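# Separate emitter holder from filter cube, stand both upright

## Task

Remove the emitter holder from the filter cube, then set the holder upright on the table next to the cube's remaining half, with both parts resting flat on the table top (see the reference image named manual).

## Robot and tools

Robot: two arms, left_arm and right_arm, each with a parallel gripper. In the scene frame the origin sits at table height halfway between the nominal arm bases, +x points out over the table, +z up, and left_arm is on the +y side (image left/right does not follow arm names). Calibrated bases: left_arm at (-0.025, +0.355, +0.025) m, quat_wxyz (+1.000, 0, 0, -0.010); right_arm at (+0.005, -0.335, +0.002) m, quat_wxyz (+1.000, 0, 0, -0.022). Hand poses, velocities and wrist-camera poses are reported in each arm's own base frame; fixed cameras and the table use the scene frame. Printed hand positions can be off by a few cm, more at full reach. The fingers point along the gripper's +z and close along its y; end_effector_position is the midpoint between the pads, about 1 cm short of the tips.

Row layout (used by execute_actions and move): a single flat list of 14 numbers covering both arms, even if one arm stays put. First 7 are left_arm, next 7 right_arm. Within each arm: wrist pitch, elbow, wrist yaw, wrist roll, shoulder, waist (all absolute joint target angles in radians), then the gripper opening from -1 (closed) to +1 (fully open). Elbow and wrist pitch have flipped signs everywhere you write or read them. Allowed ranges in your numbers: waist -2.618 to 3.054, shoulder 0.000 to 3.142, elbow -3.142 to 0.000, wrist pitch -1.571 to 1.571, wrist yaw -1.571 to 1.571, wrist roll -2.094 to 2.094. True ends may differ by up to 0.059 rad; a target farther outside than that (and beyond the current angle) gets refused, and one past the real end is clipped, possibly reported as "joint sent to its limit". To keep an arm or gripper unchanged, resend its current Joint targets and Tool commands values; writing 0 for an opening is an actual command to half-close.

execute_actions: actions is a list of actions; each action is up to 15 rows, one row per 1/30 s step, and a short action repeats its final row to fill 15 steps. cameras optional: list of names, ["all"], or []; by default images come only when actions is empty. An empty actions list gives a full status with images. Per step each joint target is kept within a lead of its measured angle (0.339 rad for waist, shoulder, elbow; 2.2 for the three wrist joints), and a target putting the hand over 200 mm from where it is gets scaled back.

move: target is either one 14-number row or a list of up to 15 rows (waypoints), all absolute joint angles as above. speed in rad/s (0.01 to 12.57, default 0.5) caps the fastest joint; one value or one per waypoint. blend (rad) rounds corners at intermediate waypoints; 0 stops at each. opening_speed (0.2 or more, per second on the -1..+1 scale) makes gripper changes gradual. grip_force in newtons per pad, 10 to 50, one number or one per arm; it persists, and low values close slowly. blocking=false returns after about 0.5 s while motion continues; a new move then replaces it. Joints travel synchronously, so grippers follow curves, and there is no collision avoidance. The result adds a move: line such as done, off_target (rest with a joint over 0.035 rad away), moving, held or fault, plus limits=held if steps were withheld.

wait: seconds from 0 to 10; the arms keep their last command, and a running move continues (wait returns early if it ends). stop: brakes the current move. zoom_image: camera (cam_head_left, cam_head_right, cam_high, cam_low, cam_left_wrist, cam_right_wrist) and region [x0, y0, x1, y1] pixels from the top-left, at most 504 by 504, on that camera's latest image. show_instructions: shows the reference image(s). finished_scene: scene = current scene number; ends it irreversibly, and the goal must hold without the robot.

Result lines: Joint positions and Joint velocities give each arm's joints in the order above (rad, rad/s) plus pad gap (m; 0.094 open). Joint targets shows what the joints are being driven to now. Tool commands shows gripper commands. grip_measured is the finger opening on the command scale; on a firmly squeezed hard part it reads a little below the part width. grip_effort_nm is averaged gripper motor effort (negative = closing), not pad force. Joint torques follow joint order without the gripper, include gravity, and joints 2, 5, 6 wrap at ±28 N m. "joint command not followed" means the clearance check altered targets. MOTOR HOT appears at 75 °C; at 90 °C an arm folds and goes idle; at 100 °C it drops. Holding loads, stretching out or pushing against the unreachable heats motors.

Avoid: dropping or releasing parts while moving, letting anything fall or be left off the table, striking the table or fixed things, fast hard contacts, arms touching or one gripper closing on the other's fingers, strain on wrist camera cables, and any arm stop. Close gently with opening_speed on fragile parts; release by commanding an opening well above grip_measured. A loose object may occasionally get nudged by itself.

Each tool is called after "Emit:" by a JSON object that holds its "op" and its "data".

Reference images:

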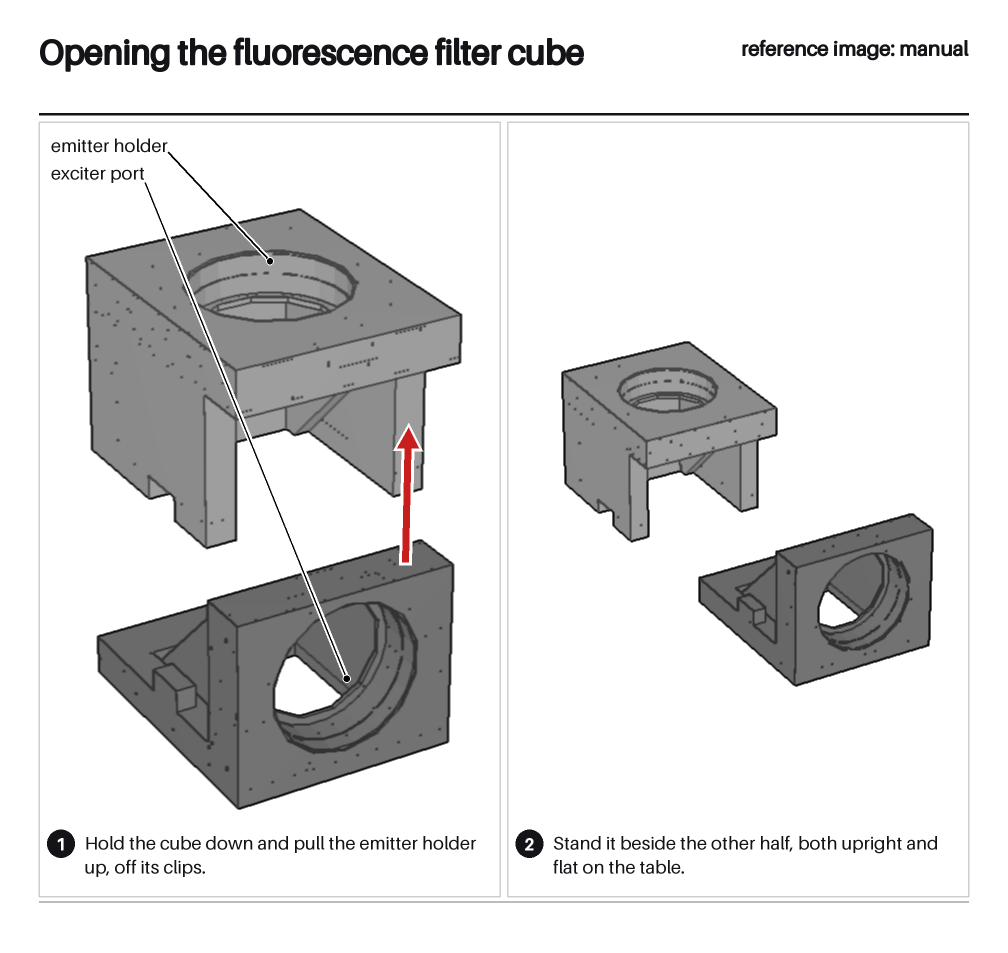

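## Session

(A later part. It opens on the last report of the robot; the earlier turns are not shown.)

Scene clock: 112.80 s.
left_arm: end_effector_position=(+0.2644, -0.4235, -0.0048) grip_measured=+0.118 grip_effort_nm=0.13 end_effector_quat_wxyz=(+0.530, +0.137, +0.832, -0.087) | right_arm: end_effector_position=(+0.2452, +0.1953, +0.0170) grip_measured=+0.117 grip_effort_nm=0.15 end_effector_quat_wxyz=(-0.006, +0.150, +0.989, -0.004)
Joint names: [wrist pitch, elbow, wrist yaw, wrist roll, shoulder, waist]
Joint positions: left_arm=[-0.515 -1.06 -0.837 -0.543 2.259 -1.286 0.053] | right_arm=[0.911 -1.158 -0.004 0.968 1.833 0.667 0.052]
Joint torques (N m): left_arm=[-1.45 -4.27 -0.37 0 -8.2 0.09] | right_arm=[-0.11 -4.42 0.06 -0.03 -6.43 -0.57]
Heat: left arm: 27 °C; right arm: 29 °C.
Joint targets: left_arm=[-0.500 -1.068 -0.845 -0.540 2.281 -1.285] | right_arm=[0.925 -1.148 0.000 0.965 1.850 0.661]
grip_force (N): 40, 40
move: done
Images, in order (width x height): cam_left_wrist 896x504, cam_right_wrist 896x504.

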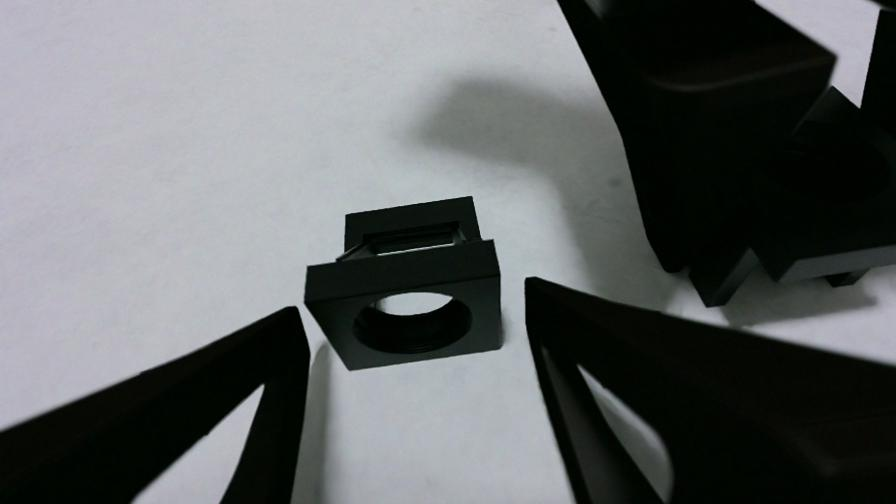

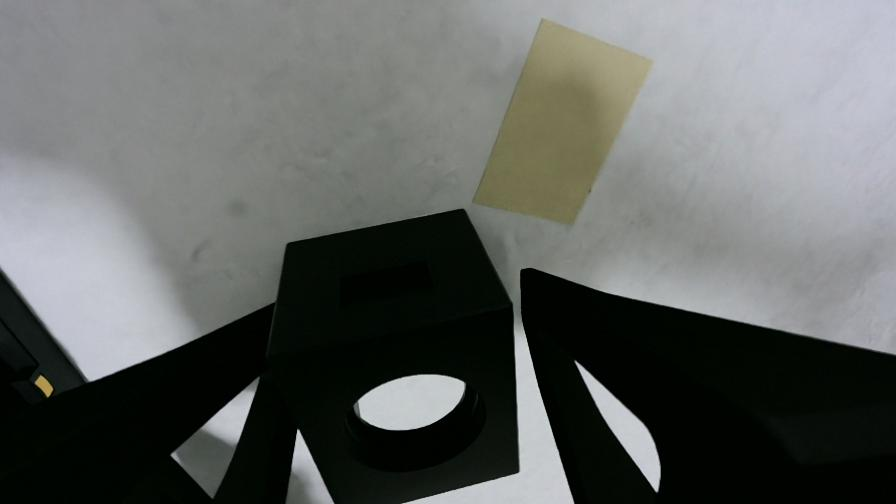

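Emit:
{"op": "move", "data": {"target": [[-0.50, -1.068, -0.845, -0.54, 2.281, -1.285, 0.35, 0.925, -1.148, 0.0, 0.965, 1.850, 0.661, 0.35], [-0.48, -1.01, -0.89, -0.61, 2.23, -1.34, 0.35, 1.0, -1.231, 0.0, 0.965, 1.76, 0.661, 0.35], [-0.44, -0.94, -0.94, -0.67, 2.16, -1.405, 0.35, 1.265, -1.435, 0.0, 0.965, 1.70, 0.661, 0.35]], "speed": [0.5, 0.3, 0.5], "blend": [0, 0.02, 0], "opening_speed": 1.0, "cameras": ["cam_head_left", "cam_high", "cam_left_wrist", "cam_right_wrist", "cam_low"]}}

Scene clock: 116.40 s.
left_arm: end_effector_position=(+0.2159, -0.4045, -0.0102) grip_measured=+0.348 grip_effort_nm=0.13 end_effector_quat_wxyz=(+0.526, +0.145, +0.834, -0.079) | right_arm: end_effector_position=(+0.2499, +0.1987, +0.1110) grip_measured=+0.347 grip_effort_nm=0.15 end_effector_quat_wxyz=(+0.008, +0.150, +0.989, +0.011)
Joint names: [wrist pitch, elbow, wrist yaw, wrist roll, shoulder, waist]
Joint positions: left_arm=[-0.455 -0.949 -0.917 -0.658 2.2 -1.4 0.063] | right_arm=[1.231 -1.415 -0.003 0.967 1.726 0.667 0.063]
Joint torques (N m): left_arm=[-1.36 -2.71 -0.6 -0.19 -11.93 -0.32] | right_arm=[-0.02 -7.95 0.03 -0.04 -9.69 -0.58]
Heat: left arm: 27 °C; right arm: 29 °C.
Joint targets: left_arm=[-0.440 -0.940 -0.940 -0.670 2.160 -1.405] | right_arm=[1.265 -1.435 0.000 0.965 1.700 0.661]
grip_force (N): 40, 40
move: off_target (left_arm); left_arm: the shoulder is farthest, 0.040 rad from its target
Images, in order (width x height): cam_head_left 896x504, cam_high 896x504, cam_low 896x504, cam_left_wrist 896x504, cam_right_wrist 896x504.

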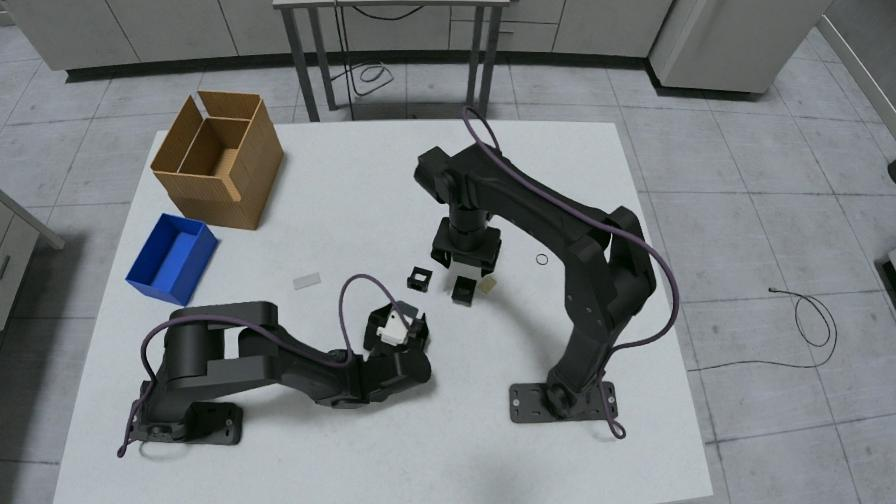

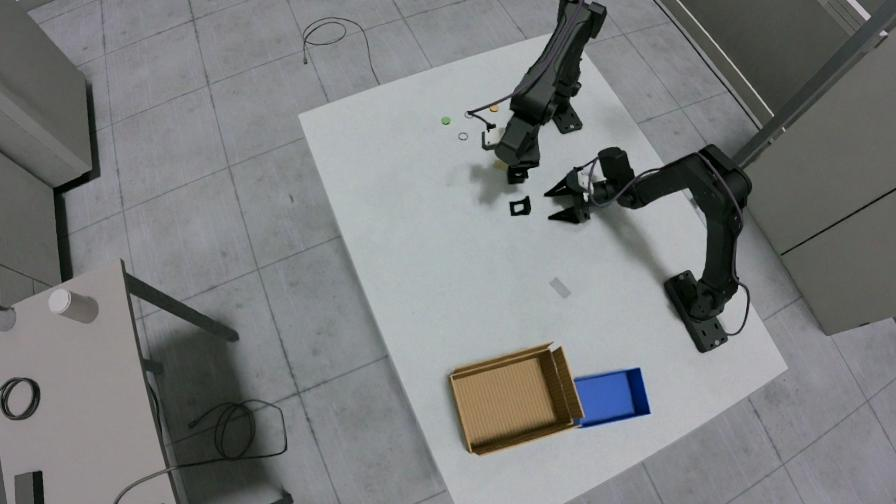

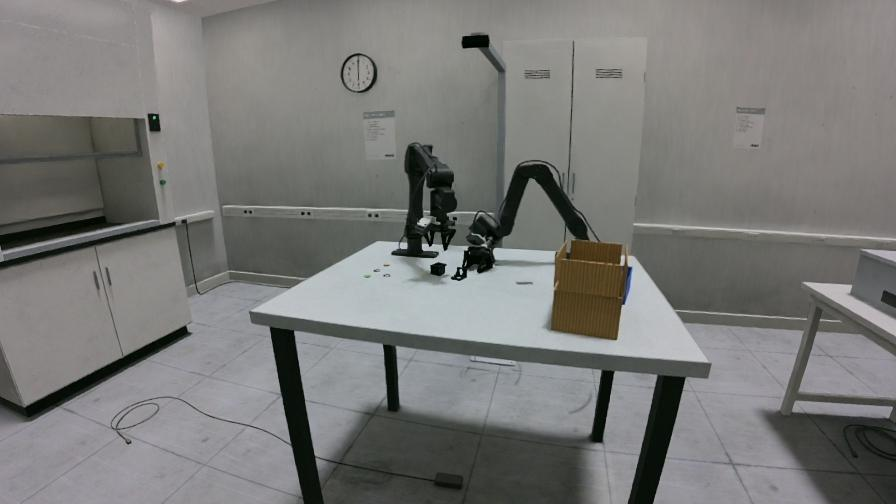

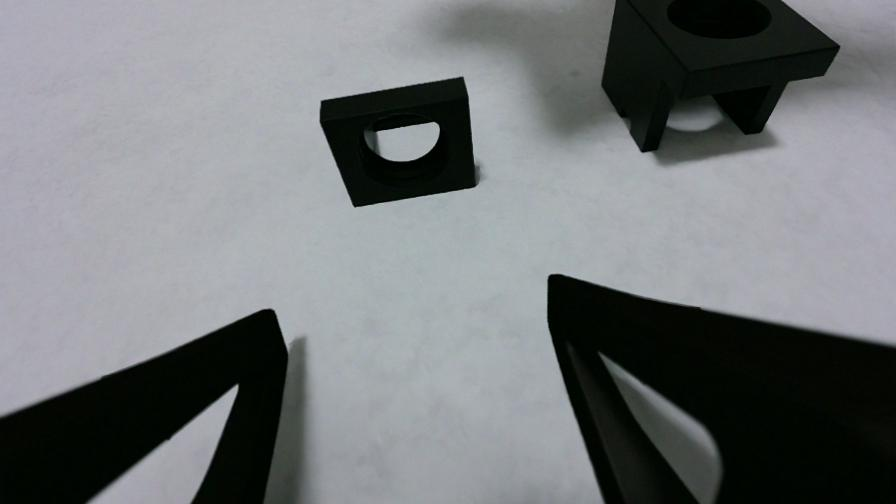

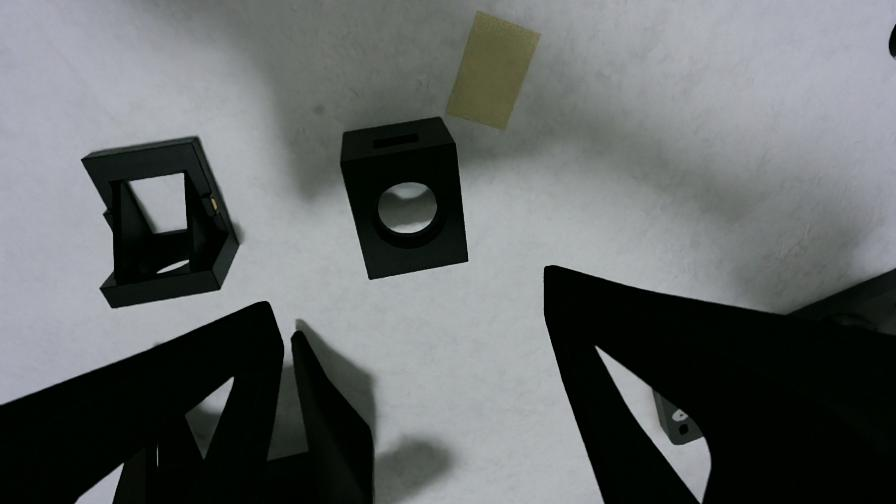

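Emit:
{"op": "finished_scene", "data": {"scene": 1}}

The scene is finished: the task was done.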